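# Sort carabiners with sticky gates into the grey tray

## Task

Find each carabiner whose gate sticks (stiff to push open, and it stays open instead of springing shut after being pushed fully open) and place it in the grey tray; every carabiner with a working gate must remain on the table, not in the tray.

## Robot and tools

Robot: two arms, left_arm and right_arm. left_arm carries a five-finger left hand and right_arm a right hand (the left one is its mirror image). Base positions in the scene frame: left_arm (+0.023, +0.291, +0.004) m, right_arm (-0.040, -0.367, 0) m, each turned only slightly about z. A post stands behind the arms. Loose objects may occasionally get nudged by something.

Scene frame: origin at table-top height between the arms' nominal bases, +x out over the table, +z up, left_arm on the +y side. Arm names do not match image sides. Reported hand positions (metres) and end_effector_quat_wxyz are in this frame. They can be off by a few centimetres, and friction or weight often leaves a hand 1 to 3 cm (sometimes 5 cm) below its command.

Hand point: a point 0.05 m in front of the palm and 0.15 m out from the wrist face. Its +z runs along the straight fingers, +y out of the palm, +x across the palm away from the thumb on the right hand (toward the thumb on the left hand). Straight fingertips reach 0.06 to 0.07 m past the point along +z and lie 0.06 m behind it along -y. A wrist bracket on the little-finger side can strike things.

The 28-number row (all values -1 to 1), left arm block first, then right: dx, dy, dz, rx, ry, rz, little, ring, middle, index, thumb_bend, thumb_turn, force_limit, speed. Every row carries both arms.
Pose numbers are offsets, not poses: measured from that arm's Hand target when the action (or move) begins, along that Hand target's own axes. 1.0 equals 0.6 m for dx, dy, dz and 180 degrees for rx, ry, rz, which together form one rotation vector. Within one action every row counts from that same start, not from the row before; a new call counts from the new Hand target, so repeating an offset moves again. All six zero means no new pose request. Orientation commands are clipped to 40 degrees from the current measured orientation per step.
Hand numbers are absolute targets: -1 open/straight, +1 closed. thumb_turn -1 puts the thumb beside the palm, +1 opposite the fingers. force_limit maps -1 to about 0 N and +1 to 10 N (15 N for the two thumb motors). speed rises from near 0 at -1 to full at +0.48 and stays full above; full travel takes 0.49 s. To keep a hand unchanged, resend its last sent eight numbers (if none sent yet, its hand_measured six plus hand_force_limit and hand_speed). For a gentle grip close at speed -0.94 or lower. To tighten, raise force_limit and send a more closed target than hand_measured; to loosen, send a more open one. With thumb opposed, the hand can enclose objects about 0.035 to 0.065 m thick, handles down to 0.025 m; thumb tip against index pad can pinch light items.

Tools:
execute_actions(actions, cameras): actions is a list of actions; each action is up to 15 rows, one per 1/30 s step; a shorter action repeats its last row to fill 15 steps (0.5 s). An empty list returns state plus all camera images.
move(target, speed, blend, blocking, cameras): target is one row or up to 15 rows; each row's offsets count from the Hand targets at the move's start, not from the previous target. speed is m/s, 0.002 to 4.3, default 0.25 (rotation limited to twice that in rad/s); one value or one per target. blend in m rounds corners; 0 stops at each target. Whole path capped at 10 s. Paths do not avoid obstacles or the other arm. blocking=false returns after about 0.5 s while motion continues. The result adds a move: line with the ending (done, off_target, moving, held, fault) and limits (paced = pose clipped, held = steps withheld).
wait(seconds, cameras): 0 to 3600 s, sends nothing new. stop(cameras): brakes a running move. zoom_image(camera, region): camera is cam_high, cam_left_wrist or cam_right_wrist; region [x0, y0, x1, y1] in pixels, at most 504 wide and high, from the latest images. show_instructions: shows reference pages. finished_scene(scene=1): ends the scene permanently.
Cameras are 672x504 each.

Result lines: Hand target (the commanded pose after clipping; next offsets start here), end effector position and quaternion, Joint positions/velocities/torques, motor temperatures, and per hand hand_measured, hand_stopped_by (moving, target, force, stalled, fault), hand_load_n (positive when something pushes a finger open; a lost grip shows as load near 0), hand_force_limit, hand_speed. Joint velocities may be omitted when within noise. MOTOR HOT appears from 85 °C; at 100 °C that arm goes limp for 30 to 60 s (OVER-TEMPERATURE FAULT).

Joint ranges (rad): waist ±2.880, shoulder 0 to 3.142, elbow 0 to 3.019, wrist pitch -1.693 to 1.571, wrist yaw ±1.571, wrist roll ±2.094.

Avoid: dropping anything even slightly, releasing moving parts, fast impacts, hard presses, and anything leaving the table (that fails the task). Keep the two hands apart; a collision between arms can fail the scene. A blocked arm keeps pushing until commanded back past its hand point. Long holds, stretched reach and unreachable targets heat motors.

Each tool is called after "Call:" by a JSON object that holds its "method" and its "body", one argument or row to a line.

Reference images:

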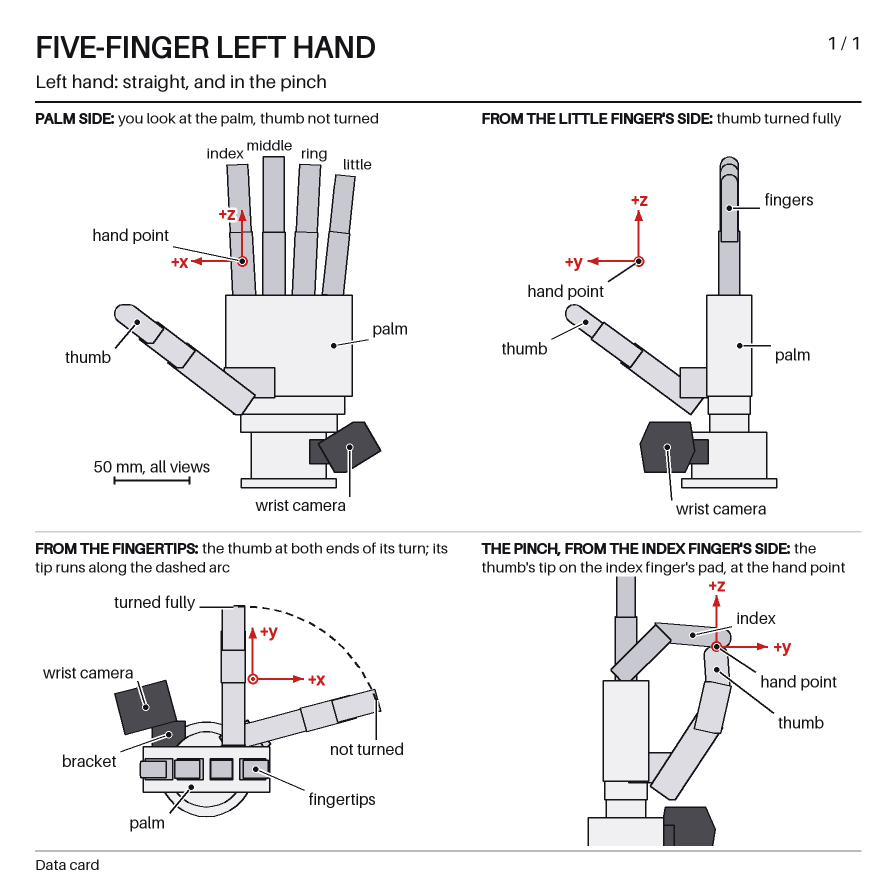

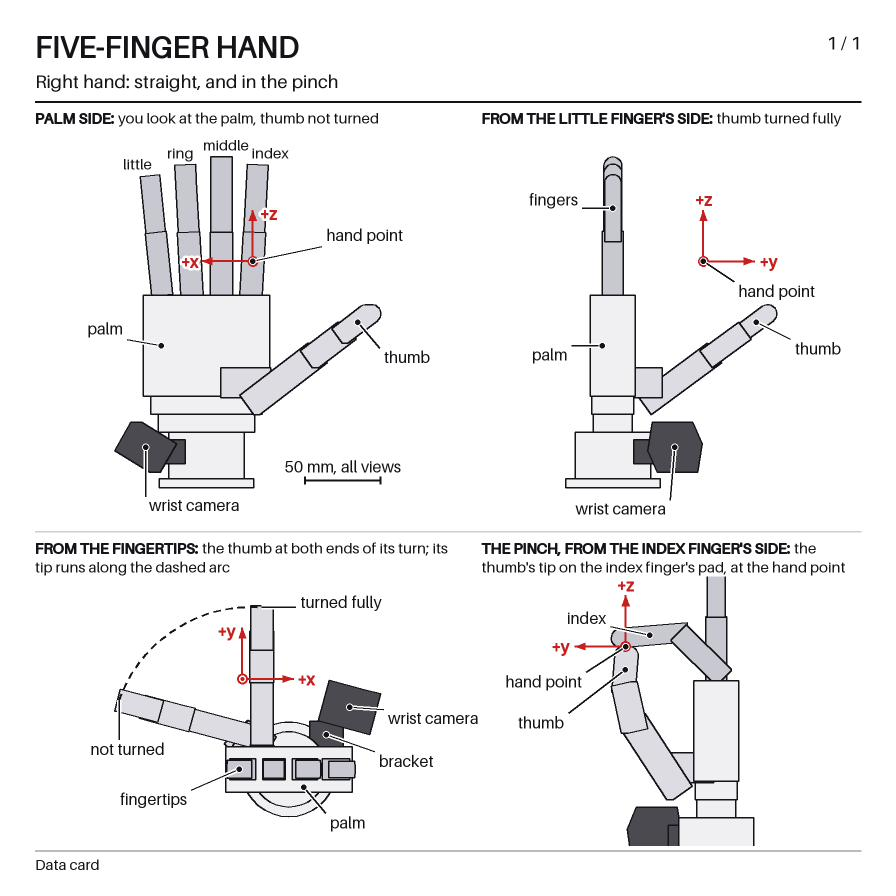

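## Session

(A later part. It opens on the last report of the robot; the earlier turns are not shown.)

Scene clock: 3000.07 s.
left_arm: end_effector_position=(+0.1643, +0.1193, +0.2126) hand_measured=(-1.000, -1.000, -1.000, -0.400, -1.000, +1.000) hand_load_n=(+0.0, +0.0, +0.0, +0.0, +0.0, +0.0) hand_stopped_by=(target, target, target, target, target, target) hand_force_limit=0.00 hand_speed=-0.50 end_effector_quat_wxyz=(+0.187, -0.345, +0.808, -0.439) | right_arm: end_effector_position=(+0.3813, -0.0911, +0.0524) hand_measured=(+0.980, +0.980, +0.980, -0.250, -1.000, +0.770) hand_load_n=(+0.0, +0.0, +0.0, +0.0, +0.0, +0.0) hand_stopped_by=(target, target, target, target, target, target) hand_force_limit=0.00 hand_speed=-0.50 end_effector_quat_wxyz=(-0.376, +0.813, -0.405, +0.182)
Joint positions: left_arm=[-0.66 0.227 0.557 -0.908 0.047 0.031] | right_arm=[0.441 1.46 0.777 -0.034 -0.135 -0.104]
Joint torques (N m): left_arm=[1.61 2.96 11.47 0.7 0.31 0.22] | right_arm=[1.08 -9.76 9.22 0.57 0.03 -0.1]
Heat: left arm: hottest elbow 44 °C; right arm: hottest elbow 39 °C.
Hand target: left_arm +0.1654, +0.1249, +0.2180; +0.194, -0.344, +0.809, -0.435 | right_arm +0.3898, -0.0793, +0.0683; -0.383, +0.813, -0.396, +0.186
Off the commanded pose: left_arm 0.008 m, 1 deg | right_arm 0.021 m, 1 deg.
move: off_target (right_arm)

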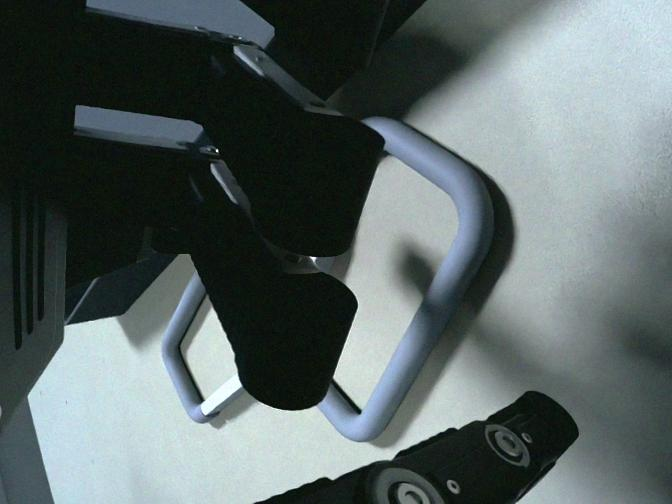

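Call:
{"method": "move", "body": {
  "target": [0,0,0,0,0,0,-1,-1,-1,-0.4,-1,1,0,-0.5,0,-0.02,-0.0142,0,0,0,-1,-1,-1,-0.25,-1,0.77,0,0],
  "speed": 0.08,
  "cameras": ["cam_right_wrist"]
}}

Scene clock: 3011.67 s.
left_arm: end_effector_position=(+0.1643, +0.1193, +0.2126) hand_measured=(-1.000, -1.000, -1.000, -0.400, -1.000, +1.000) hand_load_n=(+0.0, +0.0, +0.0, +0.0, +0.0, +0.0) hand_stopped_by=(target, target, target, target, target, target) hand_force_limit=0.00 hand_speed=-0.50 end_effector_quat_wxyz=(+0.187, -0.345, +0.808, -0.439) | right_arm: end_effector_position=(+0.3809, -0.0906, +0.0592) hand_measured=(-1.000, -1.000, -1.000, -0.250, -1.000, +0.770) hand_load_n=(+0.0, +0.0, +0.0, +0.0, +0.0, +0.0) hand_stopped_by=(target, target, target, target, target, target) hand_force_limit=0.00 hand_speed=0.00 end_effector_quat_wxyz=(-0.370, +0.816, -0.407, +0.177)
Joint positions: left_arm=[-0.66 0.227 0.557 -0.908 0.047 0.031] | right_arm=[0.443 1.451 0.798 -0.081 -0.134 -0.104]
Joint torques (N m): left_arm=[1.61 2.9 11.48 0.69 0.32 0.23] | right_arm=[0.91 -10.52 9.32 0.68 0.05 -0.09]
Heat: left arm: hottest elbow 44 °C; right arm: hottest elbow 41 °C.
Hand target: left_arm +0.1654, +0.1249, +0.2180; +0.194, -0.344, +0.809, -0.435 | right_arm +0.3906, -0.0786, +0.0829; -0.383, +0.813, -0.396, +0.186
Off the commanded pose: left_arm 0.008 m, 1 deg | right_arm 0.028 m, 2 deg.
move: off_target (right_arm)

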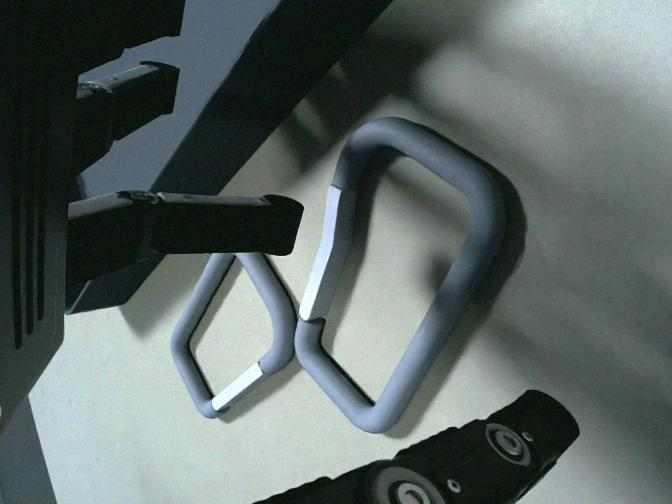

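Call:
{"method": "move", "body": {
  "target": [
    [0,0,0,0,0,0,-1,-1,-1,-0.4,-1,1,0,-0.5,0,0,0,0,0,0,0.98,0.98,0.98,-0.25,-1,0.77,0,0],
    [0,0,0,0,0,0,-1,-1,-1,-0.4,-1,1,0,-0.5,0.0017,-0.0057,0.0385,0,0,0,0.98,0.98,0.98,-0.25,-1,0.77,0,0],
    [0,0,0,0,0,0,-1,-1,-1,-0.4,-1,1,0,-0.5,0.0017,0.0702,0.101,0,0,0,0.98,0.98,0.98,-0.25,-1,0.77,0,0]
  ],
  "speed": 0.07,
  "cameras": ["cam_right_wrist"]
}}

Scene clock: 3033.30 s.
left_arm: end_effector_position=(+0.1643, +0.1193, +0.2126) hand_measured=(-1.000, -1.000, -1.000, -0.400, -1.000, +1.000) hand_load_n=(+0.0, +0.0, +0.0, +0.0, +0.0, -0.5) hand_stopped_by=(target, target, target, target, target, target) hand_force_limit=0.00 hand_speed=-0.50 end_effector_quat_wxyz=(+0.187, -0.345, +0.808, -0.439) | right_arm: end_effector_position=(+0.4099, -0.0736, +0.0245) hand_measured=(+0.980, +0.980, +0.980, -0.250, -1.000, +0.770) hand_load_n=(+0.0, +0.0, +0.0, -0.5, +0.0, +0.0) hand_stopped_by=(target, target, target, target, target, target) hand_force_limit=0.00 hand_speed=0.00 end_effector_quat_wxyz=(-0.385, +0.809, -0.401, +0.190)
Joint positions: left_arm=[-0.66 0.227 0.557 -0.908 0.047 0.031] | right_arm=[0.448 1.592 0.82 0.082 -0.13 -0.104]
Joint torques (N m): left_arm=[1.61 2.9 11.47 0.69 0.31 0.22] | right_arm=[0.97 -9 5.9 2.39 0.02 -0.08]
Heat: left arm: hottest elbow 44 °C; right arm: hottest elbow 42 °C.
Hand target: left_arm +0.1654, +0.1249, +0.2180; +0.194, -0.344, +0.809, -0.435 | right_arm +0.4069, -0.0672, +0.0118; -0.383, +0.813, -0.396, +0.187
Off the commanded pose: left_arm 0.008 m, 1 deg | right_arm 0.014 m, 1 deg.
move: off_target (right_arm)

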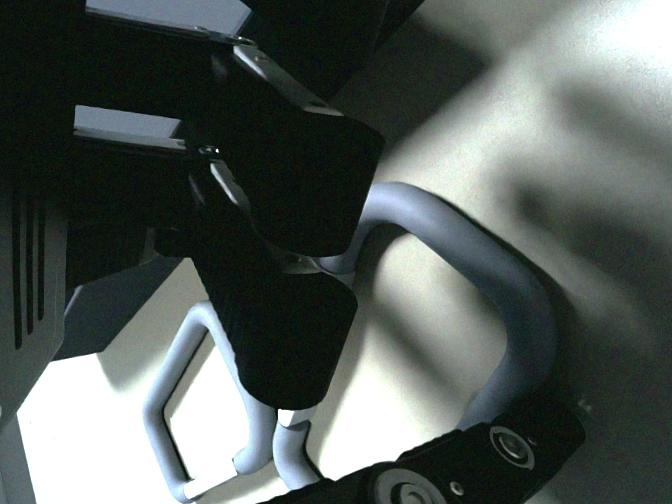

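Call:
{"method": "move", "body": {
  "target": [
    [0,0,0,0,0,0,-1,-1,-1,-0.4,-1,1,0,-0.5,0,-0.0644,-0.053,0,0,0,0.98,0.98,0.98,-0.25,-1,0.77,0,0],
    [0,0,0,0,0,0,-1,-1,-1,-0.4,-1,1,0,-0.5,-0.022,-0.0644,-0.053,0,0,0,0.98,0.98,0.98,-0.25,-1,0.77,0,0],
    [0,0,0,0,0,0,-1,-1,-1,-0.4,-1,1,0,-0.5,-0.022,0,0,0,0,0,0.98,0.98,0.98,-0.25,-1,0.77,0,0]
  ],
  "speed": 0.08,
  "cameras": ["cam_right_wrist"]
}}

Scene clock: 3041.97 s.
left_arm: end_effector_position=(+0.1643, +0.1193, +0.2126) hand_measured=(-1.000, -1.000, -1.000, -0.400, -1.000, +1.000) hand_load_n=(+0.0, +0.0, +0.0, +0.0, +0.0, +0.0) hand_stopped_by=(target, target, target, target, target, target) hand_force_limit=0.00 hand_speed=-0.50 end_effector_quat_wxyz=(+0.187, -0.345, +0.808, -0.439) | right_arm: end_effector_position=(+0.3997, -0.0592, +0.0248) hand_measured=(+0.980, +0.980, +0.980, -0.250, -1.000, +0.770) hand_load_n=(+0.0, +0.0, +0.0, +0.0, +0.0, +0.0) hand_stopped_by=(target, target, target, target, target, target) hand_force_limit=0.00 hand_speed=0.00 end_effector_quat_wxyz=(-0.386, +0.813, -0.393, +0.190)
Joint positions: left_arm=[-0.66 0.227 0.557 -0.908 0.047 0.031] | right_arm=[0.487 1.588 0.814 0.089 -0.106 -0.094]
Joint torques (N m): left_arm=[1.61 2.96 11.44 0.69 0.32 0.23] | right_arm=[0.38 -8.88 5.86 2.28 0.06 0.04]
Heat: left arm: hottest elbow 44 °C; right arm: hottest elbow 42 °C.
Hand target: left_arm +0.1654, +0.1249, +0.2180; +0.194, -0.344, +0.809, -0.435 | right_arm +0.3987, -0.0568, +0.0118; -0.383, +0.813, -0.396, +0.186
Off the commanded pose: left_arm 0.008 m, 1 deg | right_arm 0.013 m, 1 deg.
move: off_target (right_arm)

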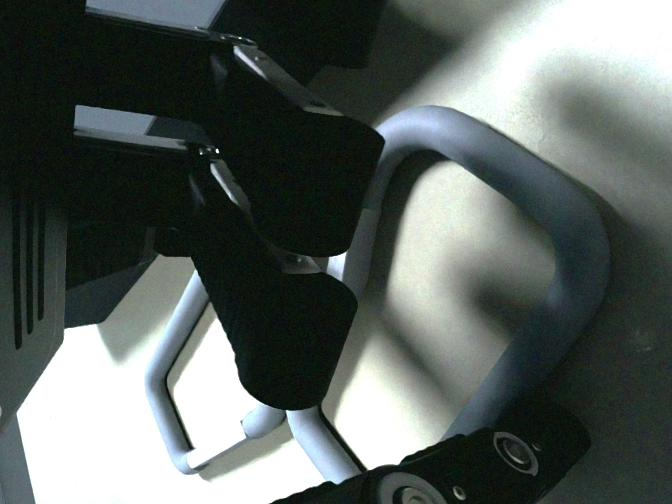

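Call:
{"method": "move", "body": {
  "target": [
    [0,0,0,0,0,0,-1,-1,-1,-0.4,-1,1,0,-0.5,0,-0.0644,-0.053,0,0,0,0.98,0.98,0.98,-0.25,-1,0.77,0,0],
    [0,0,0,0,0,0,-1,-1,-1,-0.4,-1,1,0,-0.5,0.015,-0.0644,-0.053,0,0,0,0.98,0.98,0.98,-0.25,-1,0.77,0,0],
    [0,0,0,0,0,0,-1,-1,-1,-0.4,-1,1,0,-0.5,0.015,0,0,0,0,0,0.98,0.98,0.98,-0.25,-1,0.77,0,0]
  ],
  "speed": 0.08,
  "cameras": ["cam_right_wrist"]
}}

Scene clock: 3050.60 s.
left_arm: end_effector_position=(+0.1643, +0.1193, +0.2126) hand_measured=(-1.000, -1.000, -1.000, -0.400, -1.000, +1.000) hand_load_n=(+0.0, +0.0, +0.0, +0.0, +0.0, +0.0) hand_stopped_by=(target, target, target, target, target, target) hand_force_limit=0.00 hand_speed=-0.50 end_effector_quat_wxyz=(+0.187, -0.345, +0.808, -0.439) | right_arm: end_effector_position=(+0.3999, -0.0582, +0.0247) hand_measured=(+0.980, +0.980, +0.980, -0.250, -1.000, +0.770) hand_load_n=(+0.0, +0.0, +0.5, -0.5, +0.0, +0.0) hand_stopped_by=(target, target, target, target, target, target) hand_force_limit=0.00 hand_speed=0.00 end_effector_quat_wxyz=(-0.387, +0.813, -0.392, +0.186)
Joint positions: left_arm=[-0.66 0.227 0.557 -0.908 0.047 0.031] | right_arm=[0.486 1.591 0.818 0.084 -0.115 -0.093]
Joint torques (N m): left_arm=[1.61 2.9 11.47 0.7 0.32 0.22] | right_arm=[-0.79 -9.05 5.89 2.26 -0.21 -0.12]
Heat: left arm: hottest elbow 44 °C; right arm: hottest elbow 41 °C.
Hand target: left_arm +0.1654, +0.1249, +0.2180; +0.194, -0.344, +0.809, -0.435 | right_arm +0.4043, -0.0638, +0.0119; -0.383, +0.813, -0.396, +0.186
Off the commanded pose: left_arm 0.008 m, 1 deg | right_arm 0.015 m, 1 deg.
move: off_target (right_arm)

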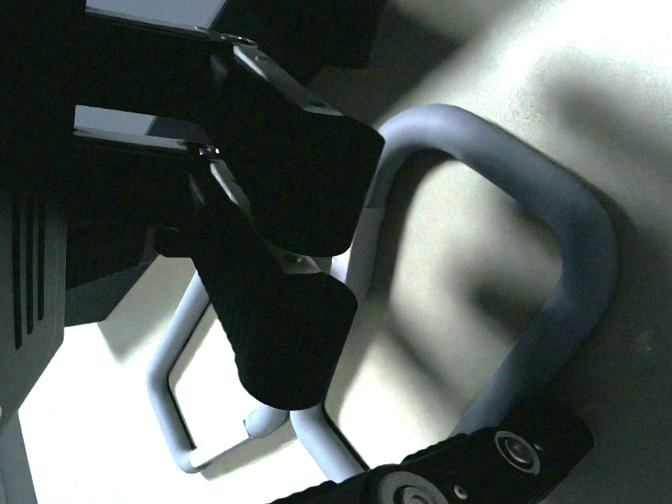

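Call:
{"method": "move", "body": {
  "target": [
    [0,0,0,0,0,0,-1,-1,-1,-0.4,-1,1,0,-0.5,0,-0.0644,-0.053,0,0,0,0.98,0.98,0.98,-0.25,-1,0.77,0,0],
    [0,0,0,0,0,0,-1,-1,-1,-0.4,-1,1,0,-0.5,0.008,-0.0644,-0.053,0,0,0,0.98,0.98,0.98,-0.25,-1,0.77,0,0],
    [0,0,0,0,0,0,-1,-1,-1,-0.4,-1,1,0,-0.5,0.008,0,0,0,0,0,0.98,0.98,0.98,-0.25,-1,0.77,0,0]
  ],
  "speed": 0.08,
  "cameras": ["cam_right_wrist"]
}}

Scene clock: 3058.33 s.
left_arm: end_effector_position=(+0.1643, +0.1193, +0.2126) hand_measured=(-1.000, -1.000, -1.000, -0.400, -1.000, +1.000) hand_load_n=(+0.0, +0.0, +0.0, +0.0, +0.0, +0.0) hand_stopped_by=(target, target, target, target, target, target) hand_force_limit=0.00 hand_speed=-0.50 end_effector_quat_wxyz=(+0.187, -0.345, +0.808, -0.439) | right_arm: end_effector_position=(+0.4024, -0.0615, +0.0240) hand_measured=(+0.980, +0.980, +0.980, -0.250, -1.000, +0.770) hand_load_n=(+0.0, +0.0, +0.0, +0.0, +0.0, +0.0) hand_stopped_by=(target, target, target, target, target, target) hand_force_limit=0.00 hand_speed=0.00 end_effector_quat_wxyz=(-0.387, +0.812, -0.395, +0.185)
Joint positions: left_arm=[-0.66 0.227 0.557 -0.908 0.047 0.031] | right_arm=[0.475 1.594 0.82 0.084 -0.123 -0.094]
Joint torques (N m): left_arm=[1.67 2.9 11.47 0.69 0.32 0.22] | right_arm=[-1.26 -9 5.89 2.29 -0.21 -0.2]
Heat: left arm: hottest elbow 44 °C; right arm: hottest elbow 41 °C.
Hand target: left_arm +0.1654, +0.1249, +0.2180; +0.194, -0.344, +0.809, -0.435 | right_arm +0.4073, -0.0676, +0.0119; -0.383, +0.813, -0.396, +0.187
Off the commanded pose: left_arm 0.008 m, 1 deg | right_arm 0.014 m, 1 deg.
move: off_target (right_arm)

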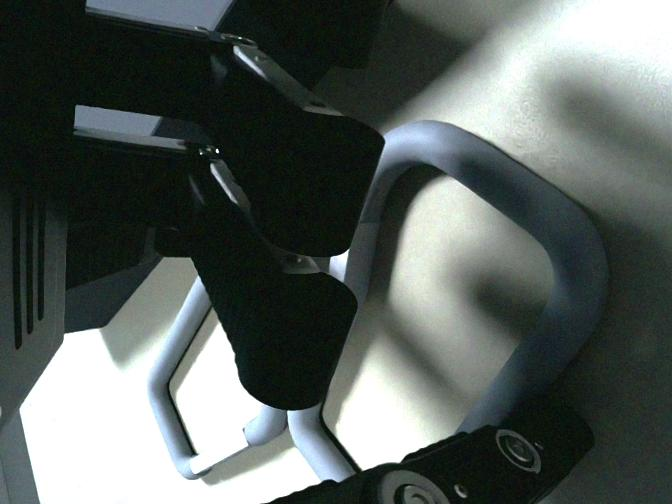

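Call:
{"method": "execute_actions", "body": {
  "actions": [
    [[0,0,0,0,0,0,-1,-1,-1,-0.4,-1,1,0,-0.5,0,0,0,0,0,0,0.98,0.98,0.98,-0.03,-1,0.77,-0.4,-0.85]],
    [[0,0,0,0,0,0,-1,-1,-1,-0.4,-1,1,0,-0.5,0,0,0,0,0,0,0.98,0.98,0.98,-0.03,-1,0.77,-0.4,-0.85]],
    [[0,0,0,0,0,0,-1,-1,-1,-0.4,-1,1,0,-0.5,0,0,0,0,0,0,0.98,0.98,0.98,-0.03,-0.75,0.77,-0.3,-0.85]],
    [[0,0,0,0,0,0,-1,-1,-1,-0.4,-1,1,0,-0.5,0,0,0,0,0,0,0.98,0.98,0.98,-0.03,-0.74,0.77,0.1,-0.88]]
  ],
  "cameras": ["cam_right_wrist"]
}}

Call:
{"method": "execute_actions", "body": {
  "actions": [
    [[0,0,0,0,0,0,-1,-1,-1,-0.4,-1,1,0,-0.5,0,0,0,0,0,0,0.98,0.98,0.98,-0.03,-0.75,0.77,0.4,-0.9]],
    [[0,0,0,0,0,0,-1,-1,-1,-0.4,-1,1,0,-0.5,0,0,0,0,0,0,0.98,0.98,0.98,-0.03,-0.75,0.77,0.4,-0.9]]
  ],
  "cameras": ["cam_right_wrist"]
}}

Scene clock: 3066.87 s.
left_arm: end_effector_position=(+0.1643, +0.1193, +0.2126) hand_measured=(-1.000, -1.000, -1.000, -0.400, -1.000, +1.000) hand_load_n=(+0.0, +0.0, +0.0, +0.0, +0.0, +0.0) hand_stopped_by=(target, target, target, target, target, target) hand_force_limit=0.00 hand_speed=-0.50 end_effector_quat_wxyz=(+0.187, -0.345, +0.808, -0.439) | right_arm: end_effector_position=(+0.4025, -0.0614, +0.0234) hand_measured=(+0.980, +0.980, +0.980, -0.030, -0.856, +0.770) hand_load_n=(+0.0, +0.0, +0.0, +6.5, +7.5, +0.0) hand_stopped_by=(target, target, target, target, force, target) hand_force_limit=0.10 hand_speed=-0.88 end_effector_quat_wxyz=(-0.387, +0.812, -0.395, +0.185)
Joint positions: left_arm=[-0.66 0.227 0.557 -0.908 0.047 0.031] | right_arm=[0.475 1.595 0.82 0.085 -0.123 -0.094]
Joint torques (N m): left_arm=[1.61 3.02 11.43 0.7 0.32 0.22] | right_arm=[-0.85 -9.23 5.89 2.29 -0.21 -0.18]
Heat: left arm: hottest elbow 44 °C; right arm: hottest elbow 40 °C.
Hand target: left_arm +0.1654, +0.1249, +0.2180; +0.194, -0.344, +0.809, -0.435 | right_arm +0.4072, -0.0676, +0.0118; -0.383, +0.813, -0.396, +0.186
Off the commanded pose: left_arm 0.008 m, 1 deg | right_arm 0.014 m, 1 deg.

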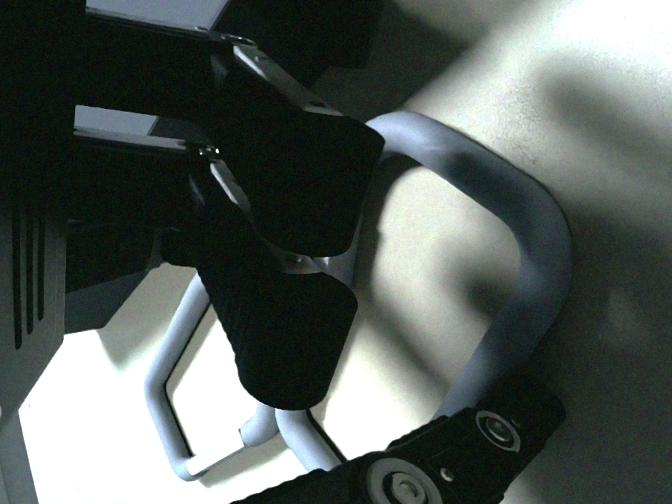

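Scene clock: 3068.17 s.
left_arm: end_effector_position=(+0.1643, +0.1193, +0.2126) hand_measured=(-1.000, -1.000, -1.000, -0.400, -1.000, +1.000) hand_load_n=(+0.0, +0.0, +0.0, +0.0, +0.0, +0.0) hand_stopped_by=(target, target, target, target, target, target) hand_force_limit=0.00 hand_speed=-0.50 end_effector_quat_wxyz=(+0.187, -0.345, +0.808, -0.439) | right_arm: end_effector_position=(+0.4025, -0.0614, +0.0234) hand_measured=(+0.980, +0.980, +0.980, -0.030, -0.756, +0.770) hand_load_n=(+0.0, +0.0, +0.0, +7.5, +10.0, +0.0) hand_stopped_by=(target, target, target, target, target, target) hand_force_limit=0.40 hand_speed=-0.90 end_effector_quat_wxyz=(-0.387, +0.812, -0.395, +0.185)
Joint positions: left_arm=[-0.66 0.227 0.557 -0.908 0.047 0.031] | right_arm=[0.475 1.595 0.82 0.085 -0.123 -0.094]
Joint torques (N m): left_arm=[1.67 3.02 11.45 0.69 0.31 0.23] | right_arm=[-1.03 -9.82 5.96 2.24 -0.23 -0.18]
Heat: left arm: hottest elbow 44 °C; right arm: hottest elbow 40 °C.
Hand target: left_arm +0.1654, +0.1249, +0.2180; +0.194, -0.344, +0.809, -0.435 | right_arm +0.4072, -0.0676, +0.0118; -0.383, +0.813, -0.396, +0.186
Off the commanded pose: left_arm 0.008 m, 1 deg | right_arm 0.014 m, 1 deg.

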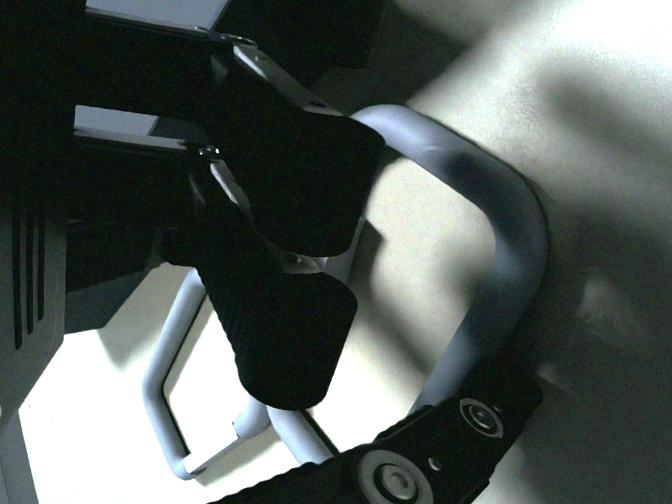

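Call:
{"method": "execute_actions", "body": {
  "actions": [
    [[0,0,0,0,0,0,-1,-1,-1,-0.4,-1,1,0,-0.5,0,0,0,0,0,0,0.98,0.98,0.98,-0.03,-0.7,0.77,0.8,-0.9]],
    [[0,0,0,0,0,0,-1,-1,-1,-0.4,-1,1,0,-0.5,0,0,0,0,0,0,0.98,0.98,0.98,-0.03,-0.7,0.77,0.8,-0.9]]
  ],
  "cameras": ["cam_right_wrist"]
}}

Call:
{"method": "execute_actions", "body": {
  "actions": [
    [[0,0,0,0,0,0,-1,-1,-1,-0.4,-1,1,0,-0.5,0,0,0,0,0,0,0.98,0.98,0.98,-0.03,-0.64,0.77,1,-0.9]],
    [[0,0,0,0,0,0,-1,-1,-1,-0.4,-1,1,0,-0.5,0,0,0,0,0,0,0.98,0.98,0.98,-0.03,-0.64,0.77,1,-0.9]]
  ],
  "cameras": ["cam_right_wrist"]
}}

Scene clock: 3075.43 s.
left_arm: end_effector_position=(+0.1643, +0.1193, +0.2126) hand_measured=(-1.000, -1.000, -1.000, -0.400, -1.000, +1.000) hand_load_n=(+0.0, +0.0, +0.0, +0.0, +0.0, +0.0) hand_stopped_by=(target, target, target, target, target, target) hand_force_limit=0.00 hand_speed=-0.50 end_effector_quat_wxyz=(+0.187, -0.345, +0.808, -0.439) | right_arm: end_effector_position=(+0.4032, -0.0611, +0.0241) hand_measured=(+0.980, +0.980, +0.980, -0.030, -0.708, +0.770) hand_load_n=(+0.0, +0.0, +0.0, +9.0, +11.0, +0.0) hand_stopped_by=(target, target, target, target, target, target) hand_force_limit=0.80 hand_speed=-0.90 end_effector_quat_wxyz=(-0.388, +0.812, -0.395, +0.185)
Joint positions: left_arm=[-0.66 0.227 0.557 -0.908 0.047 0.031] | right_arm=[0.475 1.595 0.821 0.085 -0.123 -0.094]
Joint torques (N m): left_arm=[1.55 2.9 11.45 0.7 0.32 0.22] | right_arm=[-0.73 -9.23 5.89 2.29 -0.23 -0.19]
Heat: left arm: hottest elbow 44 °C; right arm: hottest elbow 40 °C.
Hand target: left_arm +0.1654, +0.1249, +0.2180; +0.194, -0.344, +0.809, -0.435 | right_arm +0.4072, -0.0676, +0.0118; -0.383, +0.813, -0.396, +0.186
Off the commanded pose: left_arm 0.008 m, 1 deg | right_arm 0.014 m, 1 deg.

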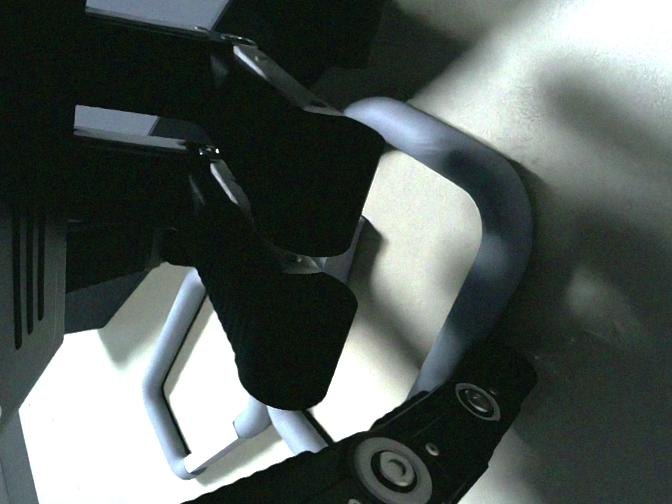

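Scene clock: 3076.73 s.
left_arm: end_effector_position=(+0.1643, +0.1193, +0.2126) hand_measured=(-1.000, -1.000, -1.000, -0.400, -1.000, +1.000) hand_load_n=(+0.0, +0.0, +0.0, +0.0, +0.0, +0.0) hand_stopped_by=(target, target, target, target, target, target) hand_force_limit=0.00 hand_speed=-0.50 end_effector_quat_wxyz=(+0.187, -0.345, +0.808, -0.439) | right_arm: end_effector_position=(+0.4035, -0.0609, +0.0244) hand_measured=(+0.980, +0.980, +0.980, -0.030, -0.650, +0.770) hand_load_n=(+0.0, +0.0, +0.0, +12.5, +13.5, -2.5) hand_stopped_by=(target, target, target, target, stalled, target) hand_force_limit=1.00 hand_speed=-0.90 end_effector_quat_wxyz=(-0.388, +0.812, -0.395, +0.186)
Joint positions: left_arm=[-0.66 0.227 0.557 -0.908 0.047 0.031] | right_arm=[0.475 1.595 0.821 0.087 -0.123 -0.094]
Joint torques (N m): left_arm=[1.55 2.9 11.45 0.69 0.31 0.22] | right_arm=[-1.2 -9 5.87 2.25 -0.21 -0.14]
Heat: left arm: hottest elbow 44 °C; right arm: hottest elbow 40 °C.
Hand target: left_arm +0.1654, +0.1249, +0.2180; +0.194, -0.344, +0.809, -0.435 | right_arm +0.4073, -0.0676, +0.0119; -0.383, +0.813, -0.396, +0.187
Off the commanded pose: left_arm 0.008 m, 1 deg | right_arm 0.015 m, 1 deg.

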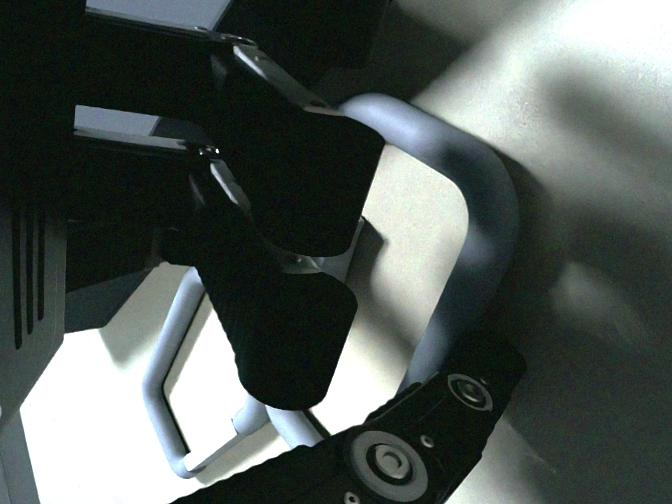

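Call:
{"method": "execute_actions", "body": {
  "actions": [
    [[0,0,0,0,0,0,-1,-1,-1,-0.4,-1,1,0,-0.5,0,0,0,0,0,0,0.98,0.98,0.98,-0.03,-0.6,0.77,1,-0.85]],
    [[0,0,0,0,0,0,-1,-1,-1,-0.4,-1,1,0,-0.5,0,0,0,0,0,0,0.98,0.98,0.98,-0.03,-0.6,0.77,1,-0.85]]
  ],
  "cameras": ["cam_right_wrist"]
}}

Scene clock: 3081.20 s.
left_arm: end_effector_position=(+0.1643, +0.1193, +0.2126) hand_measured=(-1.000, -1.000, -1.000, -0.400, -1.000, +1.000) hand_load_n=(+0.0, +0.0, +0.0, +0.0, +0.0, +0.0) hand_stopped_by=(target, target, target, target, target, target) hand_force_limit=0.00 hand_speed=-0.50 end_effector_quat_wxyz=(+0.187, -0.345, +0.808, -0.439) | right_arm: end_effector_position=(+0.4028, -0.0613, +0.0237) hand_measured=(+0.980, +0.980, +0.980, -0.032, -0.622, +0.770) hand_load_n=(+0.5, +0.0, +0.5, +13.5, +14.0, -3.0) hand_stopped_by=(target, target, target, target, force, target) hand_force_limit=1.00 hand_speed=-0.85 end_effector_quat_wxyz=(-0.388, +0.812, -0.395, +0.185)
Joint positions: left_arm=[-0.66 0.227 0.557 -0.908 0.047 0.031] | right_arm=[0.475 1.595 0.82 0.087 -0.123 -0.094]
Joint torques (N m): left_arm=[1.49 2.9 11.44 0.7 0.32 0.22] | right_arm=[-1.26 -9.17 5.94 2.22 -0.22 -0.19]
Heat: left arm: hottest elbow 44 °C; right arm: hottest elbow 40 °C.
Hand target: left_arm +0.1654, +0.1249, +0.2180; +0.194, -0.344, +0.809, -0.435 | right_arm +0.4073, -0.0676, +0.0119; -0.383, +0.813, -0.396, +0.187
Off the commanded pose: left_arm 0.008 m, 1 deg | right_arm 0.014 m, 1 deg.

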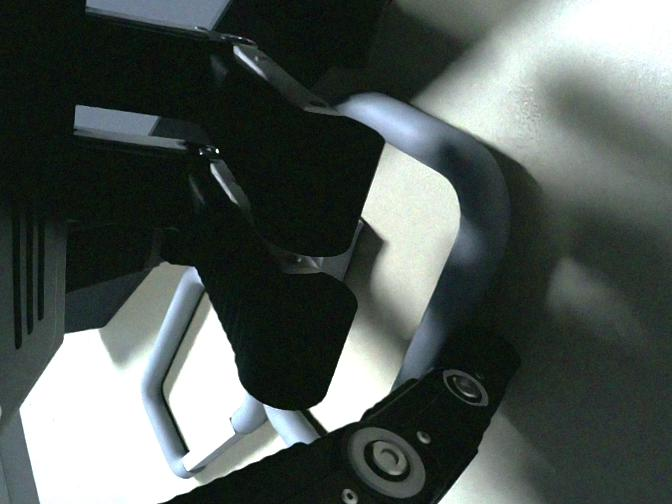

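Call:
{"method": "execute_actions", "body": {
  "actions": [
    [[0,0,0,0,0,0,-1,-1,-1,-0.4,-1,1,0,-0.5,0,0,0,0,0,0,0.98,0.98,0.98,-0.03,-0.7,0.77,1,-0.88]],
    [[0,0,0,0,0,0,-1,-1,-1,-0.4,-1,1,0,-0.5,0,0,0,0,0,0,0.98,0.98,0.98,-0.03,-0.7,0.77,1,-0.88]]
  ],
  "cameras": ["cam_right_wrist"]
}}

Call:
{"method": "execute_actions", "body": {
  "actions": [
    [[0,0,0,0,0,0,-1,-1,-1,-0.4,-1,1,0,-0.5,0,0,0,0,0,0,0.98,0.98,0.98,-0.03,-0.8,0.77,1,-0.88]],
    [[0,0,0,0,0,0,-1,-1,-1,-0.4,-1,1,0,-0.5,0,0,0,0,0,0,0.98,0.98,0.98,-0.03,-0.8,0.77,1,-0.88]]
  ],
  "cameras": ["cam_right_wrist"]
}}

Scene clock: 3089.37 s.
left_arm: end_effector_position=(+0.1643, +0.1193, +0.2126) hand_measured=(-1.000, -1.000, -1.000, -0.400, -1.000, +1.000) hand_load_n=(-0.5, +0.0, +0.0, +0.0, +0.0, +0.0) hand_stopped_by=(target, target, target, target, target, target) hand_force_limit=0.00 hand_speed=-0.50 end_effector_quat_wxyz=(+0.187, -0.345, +0.808, -0.439) | right_arm: end_effector_position=(+0.4024, -0.0606, +0.0237) hand_measured=(+0.980, +0.980, +0.980, -0.032, -0.704, +0.770) hand_load_n=(+0.5, +0.0, +0.0, +9.5, +9.0, -0.5) hand_stopped_by=(target, target, target, target, target, target) hand_force_limit=1.00 hand_speed=-0.88 end_effector_quat_wxyz=(-0.388, +0.812, -0.394, +0.185)
Joint positions: left_arm=[-0.66 0.227 0.557 -0.908 0.047 0.031] | right_arm=[0.477 1.595 0.82 0.087 -0.123 -0.094]
Joint torques (N m): left_arm=[1.61 2.96 11.47 0.68 0.32 0.22] | right_arm=[-1.08 -9.11 5.97 2.24 -0.22 -0.16]
Heat: left arm: hottest elbow 44 °C; right arm: hottest elbow 40 °C.
Hand target: left_arm +0.1654, +0.1249, +0.2180; +0.194, -0.344, +0.809, -0.435 | right_arm +0.4073, -0.0676, +0.0119; -0.383, +0.813, -0.396, +0.187
Off the commanded pose: left_arm 0.008 m, 1 deg | right_arm 0.015 m, 1 deg.

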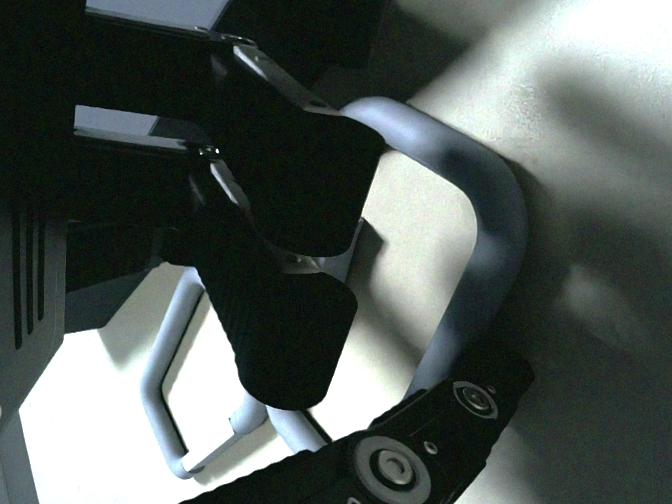

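Scene clock: 3090.67 s.
left_arm: end_effector_position=(+0.1643, +0.1193, +0.2126) hand_measured=(-1.000, -1.000, -1.000, -0.400, -1.000, +1.000) hand_load_n=(+0.0, +0.0, +0.0, +0.0, +0.0, +0.0) hand_stopped_by=(target, target, target, target, target, target) hand_force_limit=0.00 hand_speed=-0.50 end_effector_quat_wxyz=(+0.187, -0.345, +0.808, -0.439) | right_arm: end_effector_position=(+0.4022, -0.0607, +0.0229) hand_measured=(+0.980, +0.980, +0.980, -0.032, -0.802, +0.770) hand_load_n=(+0.0, +0.0, +0.0, +7.5, +7.0, +0.0) hand_stopped_by=(target, target, target, target, target, target) hand_force_limit=1.00 hand_speed=-0.88 end_effector_quat_wxyz=(-0.387, +0.813, -0.394, +0.184)
Joint positions: left_arm=[-0.66 0.227 0.557 -0.908 0.047 0.031] | right_arm=[0.477 1.597 0.82 0.087 -0.123 -0.094]
Joint torques (N m): left_arm=[1.67 2.84 11.47 0.69 0.32 0.22] | right_arm=[-1.38 -8.82 5.97 2.18 -0.22 -0.2]
Heat: left arm: hottest elbow 44 °C; right arm: hottest elbow 40 °C.
Hand target: left_arm +0.1654, +0.1249, +0.2180; +0.194, -0.344, +0.809, -0.435 | right_arm +0.4073, -0.0676, +0.0119; -0.383, +0.813, -0.396, +0.187
Off the commanded pose: left_arm 0.008 m, 1 deg | right_arm 0.014 m, 1 deg.

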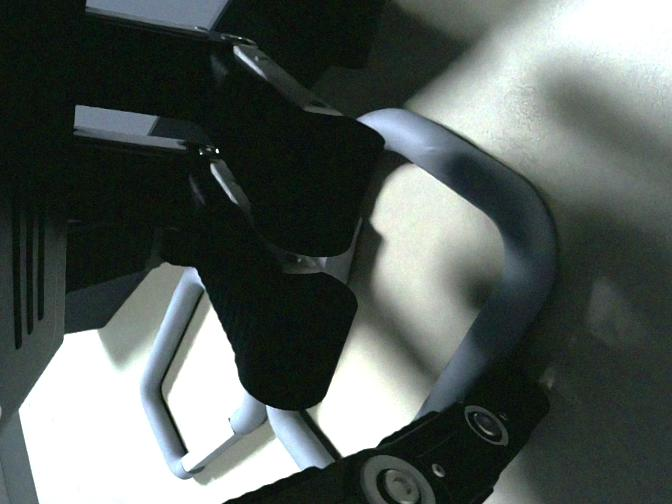

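Call:
{"method": "execute_actions", "body": {
  "actions": [
    [[0,0,0,0,0,0,-1,-1,-1,-0.4,-1,1,0,-0.5,0,0,0,0,0,0,0.98,0.98,0.98,-0.03,-1,0.77,0.5,-0.8]],
    [[0,0,0,0,0,0,-1,-1,-1,-0.4,-1,1,0,-0.5,0,0,0,0,0,0,0.98,0.98,0.98,-0.2,-1,0.77,0.5,-0.6]]
  ]
}}

Call:
{"method": "move", "body": {
  "target": [
    [0,0,0,0,0,0,-1,-1,-1,-0.4,-1,1,0,-0.5,0,-0.0644,-0.053,0,0,0,0.98,0.98,0.98,-0.2,-1,0.77,0,0],
    [0,0,0,0,0,0,-1,-1,-1,-0.4,-1,1,0,-0.5,0.01,-0.0644,-0.053,0,0,0,0.98,0.98,0.98,-0.2,-1,0.77,0,0],
    [0,0,0,0,0,0,-1,-1,-1,-0.4,-1,1,0,-0.5,0.01,0,0,0,0,0,0.98,0.98,0.98,-0.2,-1,0.77,0,0]
  ],
  "speed": 0.08,
  "cameras": ["cam_right_wrist"]
}}

Scene clock: 3130.73 s.
left_arm: end_effector_position=(+0.1643, +0.1193, +0.2126) hand_measured=(-1.000, -1.000, -1.000, -0.400, -1.000, +1.000) hand_load_n=(+0.0, +0.0, +0.0, +0.0, +0.0, +0.0) hand_stopped_by=(target, target, target, target, target, target) hand_force_limit=0.00 hand_speed=-0.50 end_effector_quat_wxyz=(+0.187, -0.345, +0.808, -0.439) | right_arm: end_effector_position=(+0.4038, -0.0613, +0.0238) hand_measured=(+0.980, +0.980, +0.980, -0.200, -1.000, +0.770) hand_load_n=(+0.0, +0.0, +0.0, -3.0, +0.0, +0.0) hand_stopped_by=(target, target, target, target, target, target) hand_force_limit=0.50 hand_speed=-0.60 end_effector_quat_wxyz=(-0.389, +0.812, -0.395, +0.185)
Joint positions: left_arm=[-0.66 0.227 0.557 -0.908 0.047 0.031] | right_arm=[0.474 1.597 0.821 0.088 -0.125 -0.094]
Joint torques (N m): left_arm=[1.61 2.9 11.45 0.69 0.31 0.22] | right_arm=[-0.97 -9.47 5.87 2.02 -0.18 -0.18]
Heat: left arm: hottest elbow 45 °C; right arm: hottest elbow 39 °C.
Hand target: left_arm +0.1654, +0.1249, +0.2180; +0.194, -0.344, +0.809, -0.435 | right_arm +0.4073, -0.0676, +0.0119; -0.383, +0.813, -0.396, +0.186
Off the commanded pose: left_arm 0.008 m, 1 deg | right_arm 0.014 m, 1 deg.

Scene clock: 3133.77 s.
left_arm: end_effector_position=(+0.1643, +0.1193, +0.2126) hand_measured=(-1.000, -1.000, -1.000, -0.400, -1.000, +1.000) hand_load_n=(+0.0, +0.0, +0.0, +0.0, +0.0, +0.0) hand_stopped_by=(target, target, target, target, target, target) hand_force_limit=0.00 hand_speed=-0.50 end_effector_quat_wxyz=(+0.187, -0.345, +0.808, -0.439) | right_arm: end_effector_position=(+0.4063, -0.0652, +0.0249) hand_measured=(+0.980, +0.980, +0.980, -0.200, -1.000, +0.770) hand_load_n=(+0.0, +0.0, +0.5, +0.0, +0.0, +0.0) hand_stopped_by=(target, target, target, target, target, target) hand_force_limit=0.00 hand_speed=0.00 end_effector_quat_wxyz=(-0.388, +0.812, -0.394, +0.185)
Joint positions: left_arm=[-0.66 0.227 0.557 -0.908 0.047 0.031] | right_arm=[0.463 1.595 0.824 0.081 -0.134 -0.102]
Joint torques (N m): left_arm=[1.61 2.84 11.47 0.69 0.31 0.23] | right_arm=[-1.08 -8.94 6 2.33 -0.2 -0.18]
Heat: left arm: hottest elbow 45 °C; right arm: hottest elbow 39 °C.
Hand target: left_arm +0.1654, +0.1249, +0.2180; +0.194, -0.344, +0.809, -0.435 | right_arm +0.4110, -0.0723, +0.0119; -0.383, +0.813, -0.396, +0.187
Off the commanded pose: left_arm 0.008 m, 1 deg | right_arm 0.016 m, 1 deg.
move: off_target (right_arm)

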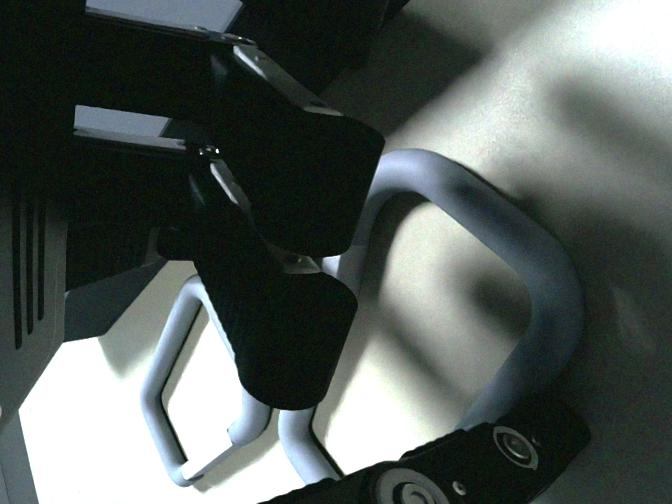

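Call:
{"method": "execute_actions", "body": {
  "actions": [
    [[0,0,0,0,0,0,-1,-1,-1,-0.4,-1,1,0,-0.5,0,0,0,0,0,0,0.98,0.98,0.98,-0.02,-1,0.77,-0.4,-0.85]],
    [[0,0,0,0,0,0,-1,-1,-1,-0.4,-1,1,0,-0.5,0,0,0,0,0,0,0.98,0.98,0.98,-0.02,-1,0.77,-0.4,-0.85]],
    [[0,0,0,0,0,0,-1,-1,-1,-0.4,-1,1,0,-0.5,0,0,0,0,0,0,0.98,0.98,0.98,-0.02,-0.8,0.77,-0.3,-0.85]],
    [[0,0,0,0,0,0,-1,-1,-1,-0.4,-1,1,0,-0.5,0,0,0,0,0,0,0.98,0.98,0.98,-0.02,-0.8,0.77,0.1,-0.88]],
    [[0,0,0,0,0,0,-1,-1,-1,-0.4,-1,1,0,-0.5,0,0,0,0,0,0,0.98,0.98,0.98,-0.02,-0.79,0.77,0.3,-0.9]]
  ],
  "cameras": ["cam_right_wrist"]
}}

Scene clock: 3143.90 s.
left_arm: end_effector_position=(+0.1643, +0.1193, +0.2126) hand_measured=(-1.000, -1.000, -1.000, -0.400, -1.000, +1.000) hand_load_n=(+0.0, +0.0, +0.0, +0.0, +0.0, +0.0) hand_stopped_by=(target, target, target, target, target, target) hand_force_limit=0.00 hand_speed=-0.50 end_effector_quat_wxyz=(+0.187, -0.345, +0.808, -0.439) | right_arm: end_effector_position=(+0.4055, -0.0656, +0.0228) hand_measured=(+0.980, +0.980, +0.980, -0.020, -0.796, +0.770) hand_load_n=(+0.0, +0.0, +0.0, +6.5, +8.5, +0.0) hand_stopped_by=(target, target, target, target, target, target) hand_force_limit=0.30 hand_speed=-0.90 end_effector_quat_wxyz=(-0.387, +0.813, -0.395, +0.184)
Joint positions: left_arm=[-0.66 0.227 0.557 -0.908 0.047 0.031] | right_arm=[0.463 1.598 0.823 0.082 -0.134 -0.102]
Joint torques (N m): left_arm=[1.61 2.96 11.45 0.69 0.31 0.22] | right_arm=[-1.38 -8.7 5.9 2.43 -0.23 -0.18]
Heat: left arm: hottest elbow 45 °C; right arm: hottest elbow 38 °C.
Hand target: left_arm +0.1654, +0.1249, +0.2180; +0.194, -0.344, +0.809, -0.435 | right_arm +0.4110, -0.0723, +0.0119; -0.383, +0.813, -0.396, +0.186
Off the commanded pose: left_arm 0.008 m, 1 deg | right_arm 0.014 m, 1 deg.

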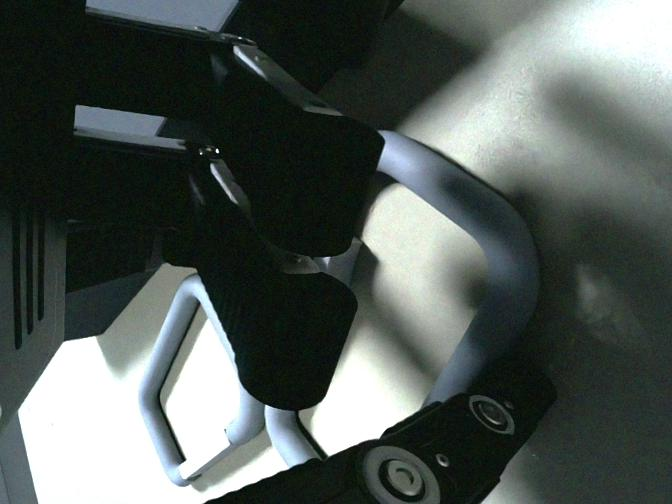

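Call:
{"method": "execute_actions", "body": {
  "actions": [
    [[0,0,0,0,0,0,-1,-1,-1,-0.4,-1,1,0,-0.5,0,0,0,0,0,0,0.98,0.98,0.98,-0.02,-0.72,0.77,0.8,-0.9]],
    [[0,0,0,0,0,0,-1,-1,-1,-0.4,-1,1,0,-0.5,0,0,0,0,0,0,0.98,0.98,0.98,-0.02,-0.72,0.77,0.8,-0.9]]
  ],
  "cameras": ["cam_right_wrist"]
}}

Call:
{"method": "execute_actions", "body": {
  "actions": [
    [[0,0,0,0,0,0,-1,-1,-1,-0.4,-1,1,0,-0.5,0,0,0,0,0,0,0.98,0.98,0.98,-0.02,-0.65,0.77,1,-0.9]],
    [[0,0,0,0,0,0,-1,-1,-1,-0.4,-1,1,0,-0.5,0,0,0,0,0,0,0.98,0.98,0.98,-0.02,-0.65,0.77,1,-0.9]]
  ],
  "cameras": ["cam_right_wrist"]
}}

Call:
{"method": "execute_actions", "body": {
  "actions": [
    [[0,0,0,0,0,0,-1,-1,-1,-0.4,-1,1,0,-0.5,0,0,0,0,0,0,0.98,0.98,0.98,-0.02,-0.58,0.77,1,-0.9]],
    [[0,0,0,0,0,0,-1,-1,-1,-0.4,-1,1,0,-0.5,0,0,0,0,0,0,0.98,0.98,0.98,-0.02,-0.58,0.77,1,-0.9]]
  ],
  "cameras": ["cam_right_wrist"]
}}

Scene clock: 3152.67 s.
left_arm: end_effector_position=(+0.1643, +0.1193, +0.2126) hand_measured=(-1.000, -1.000, -1.000, -0.400, -1.000, +1.000) hand_load_n=(+0.0, +0.0, +0.0, +0.0, +0.0, +0.0) hand_stopped_by=(target, target, target, target, target, target) hand_force_limit=0.00 hand_speed=-0.50 end_effector_quat_wxyz=(+0.187, -0.345, +0.808, -0.439) | right_arm: end_effector_position=(+0.4058, -0.0654, +0.0231) hand_measured=(+0.980, +0.980, +0.980, -0.020, -0.728, +0.770) hand_load_n=(+0.0, +0.0, +0.0, +9.0, +10.5, -1.5) hand_stopped_by=(target, target, target, target, target, target) hand_force_limit=0.80 hand_speed=-0.90 end_effector_quat_wxyz=(-0.387, +0.813, -0.394, +0.184)
Joint positions: left_arm=[-0.66 0.227 0.557 -0.908 0.047 0.031] | right_arm=[0.463 1.598 0.823 0.084 -0.134 -0.102]
Joint torques (N m): left_arm=[1.67 2.9 11.43 0.72 0.32 0.22] | right_arm=[-1.14 -8.94 5.75 2.17 -0.23 -0.18]
Heat: left arm: hottest elbow 45 °C; right arm: hottest elbow 38 °C.
Hand target: left_arm +0.1654, +0.1249, +0.2180; +0.194, -0.344, +0.809, -0.435 | right_arm +0.4110, -0.0723, +0.0119; -0.383, +0.813, -0.396, +0.187
Off the commanded pose: left_arm 0.008 m, 1 deg | right_arm 0.014 m, 1 deg.

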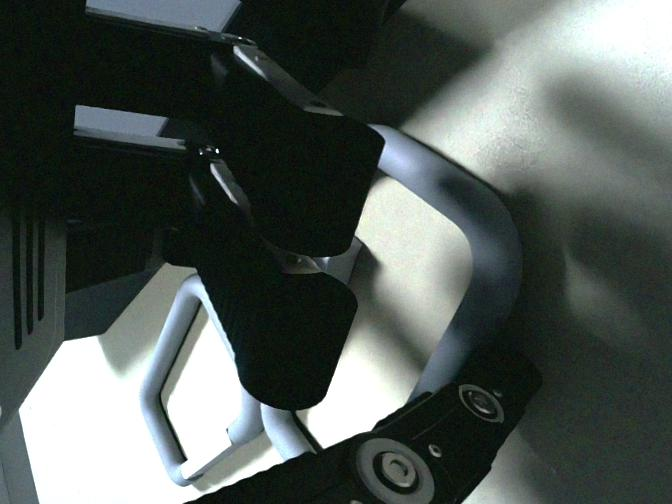

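Scene clock: 3153.97 s.
left_arm: end_effector_position=(+0.1643, +0.1193, +0.2126) hand_measured=(-1.000, -1.000, -1.000, -0.400, -1.000, +1.000) hand_load_n=(+0.0, +0.0, -0.5, +0.0, +0.0, +0.0) hand_stopped_by=(target, target, target, target, target, target) hand_force_limit=0.00 hand_speed=-0.50 end_effector_quat_wxyz=(+0.187, -0.345, +0.808, -0.439) | right_arm: end_effector_position=(+0.4058, -0.0654, +0.0231) hand_measured=(+0.980, +0.980, +0.980, -0.020, -0.658, +0.770) hand_load_n=(+0.0, +0.0, +0.0, +10.5, +12.0, -2.5) hand_stopped_by=(target, target, target, target, target, target) hand_force_limit=1.00 hand_speed=-0.90 end_effector_quat_wxyz=(-0.387, +0.813, -0.394, +0.184)
Joint positions: left_arm=[-0.66 0.227 0.557 -0.908 0.047 0.031] | right_arm=[0.463 1.598 0.823 0.084 -0.134 -0.102]
Joint torques (N m): left_arm=[1.61 2.9 11.45 0.69 0.31 0.22] | right_arm=[-1.14 -9.23 5.9 2.26 -0.2 -0.18]
Heat: left arm: hottest elbow 45 °C; right arm: hottest elbow 37 °C.
Hand target: left_arm +0.1654, +0.1249, +0.2180; +0.194, -0.344, +0.809, -0.435 | right_arm +0.4110, -0.0723, +0.0119; -0.383, +0.813, -0.396, +0.187
Off the commanded pose: left_arm 0.008 m, 1 deg | right_arm 0.014 m, 1 deg.

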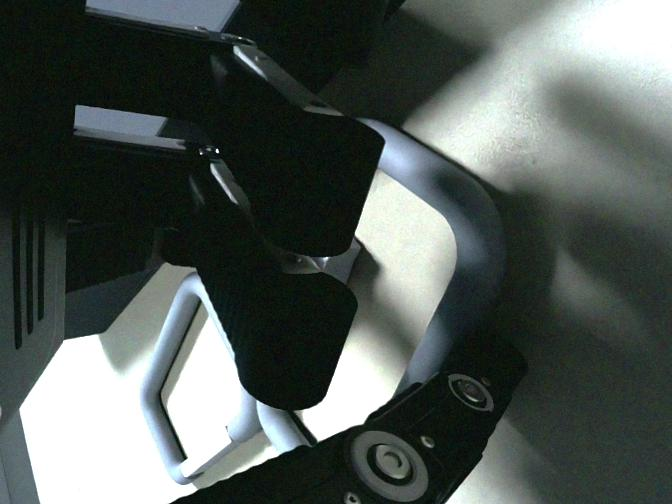

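Scene clock: 3155.27 s.
left_arm: end_effector_position=(+0.1643, +0.1193, +0.2126) hand_measured=(-1.000, -1.000, -1.000, -0.400, -1.000, +1.000) hand_load_n=(+0.0, +0.0, +0.0, +0.0, +0.0, +0.0) hand_stopped_by=(target, target, target, target, target, target) hand_force_limit=0.00 hand_speed=-0.50 end_effector_quat_wxyz=(+0.187, -0.345, +0.808, -0.439) | right_arm: end_effector_position=(+0.4059, -0.0654, +0.0231) hand_measured=(+0.980, +0.980, +0.980, -0.022, -0.622, +0.770) hand_load_n=(+0.0, +0.0, +0.0, +13.0, +14.0, -3.5) hand_stopped_by=(target, target, target, target, force, target) hand_force_limit=1.00 hand_speed=-0.90 end_effector_quat_wxyz=(-0.388, +0.813, -0.394, +0.184)
Joint positions: left_arm=[-0.66 0.227 0.557 -0.908 0.047 0.031] | right_arm=[0.463 1.598 0.823 0.084 -0.134 -0.102]
Joint torques (N m): left_arm=[1.61 2.96 11.47 0.69 0.32 0.22] | right_arm=[-1.03 -9.11 5.72 2.21 -0.23 -0.17]
Heat: left arm: hottest elbow 45 °C; right arm: hottest elbow 37 °C.
Hand target: left_arm +0.1654, +0.1249, +0.2180; +0.194, -0.344, +0.809, -0.435 | right_arm +0.4110, -0.0724, +0.0119; -0.383, +0.813, -0.396, +0.187
Off the commanded pose: left_arm 0.008 m, 1 deg | right_arm 0.014 m, 1 deg.

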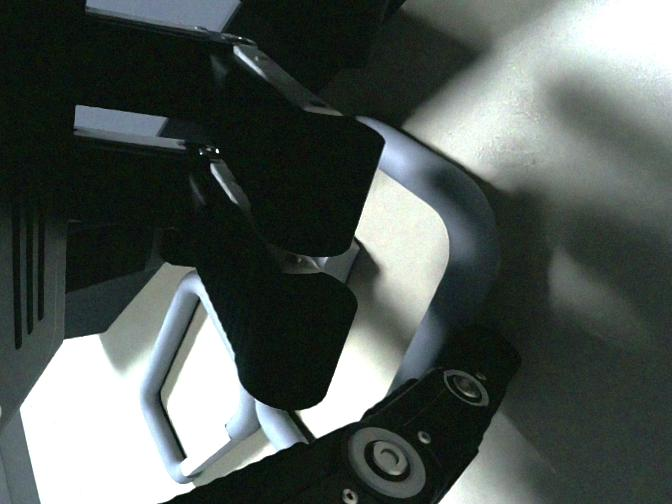

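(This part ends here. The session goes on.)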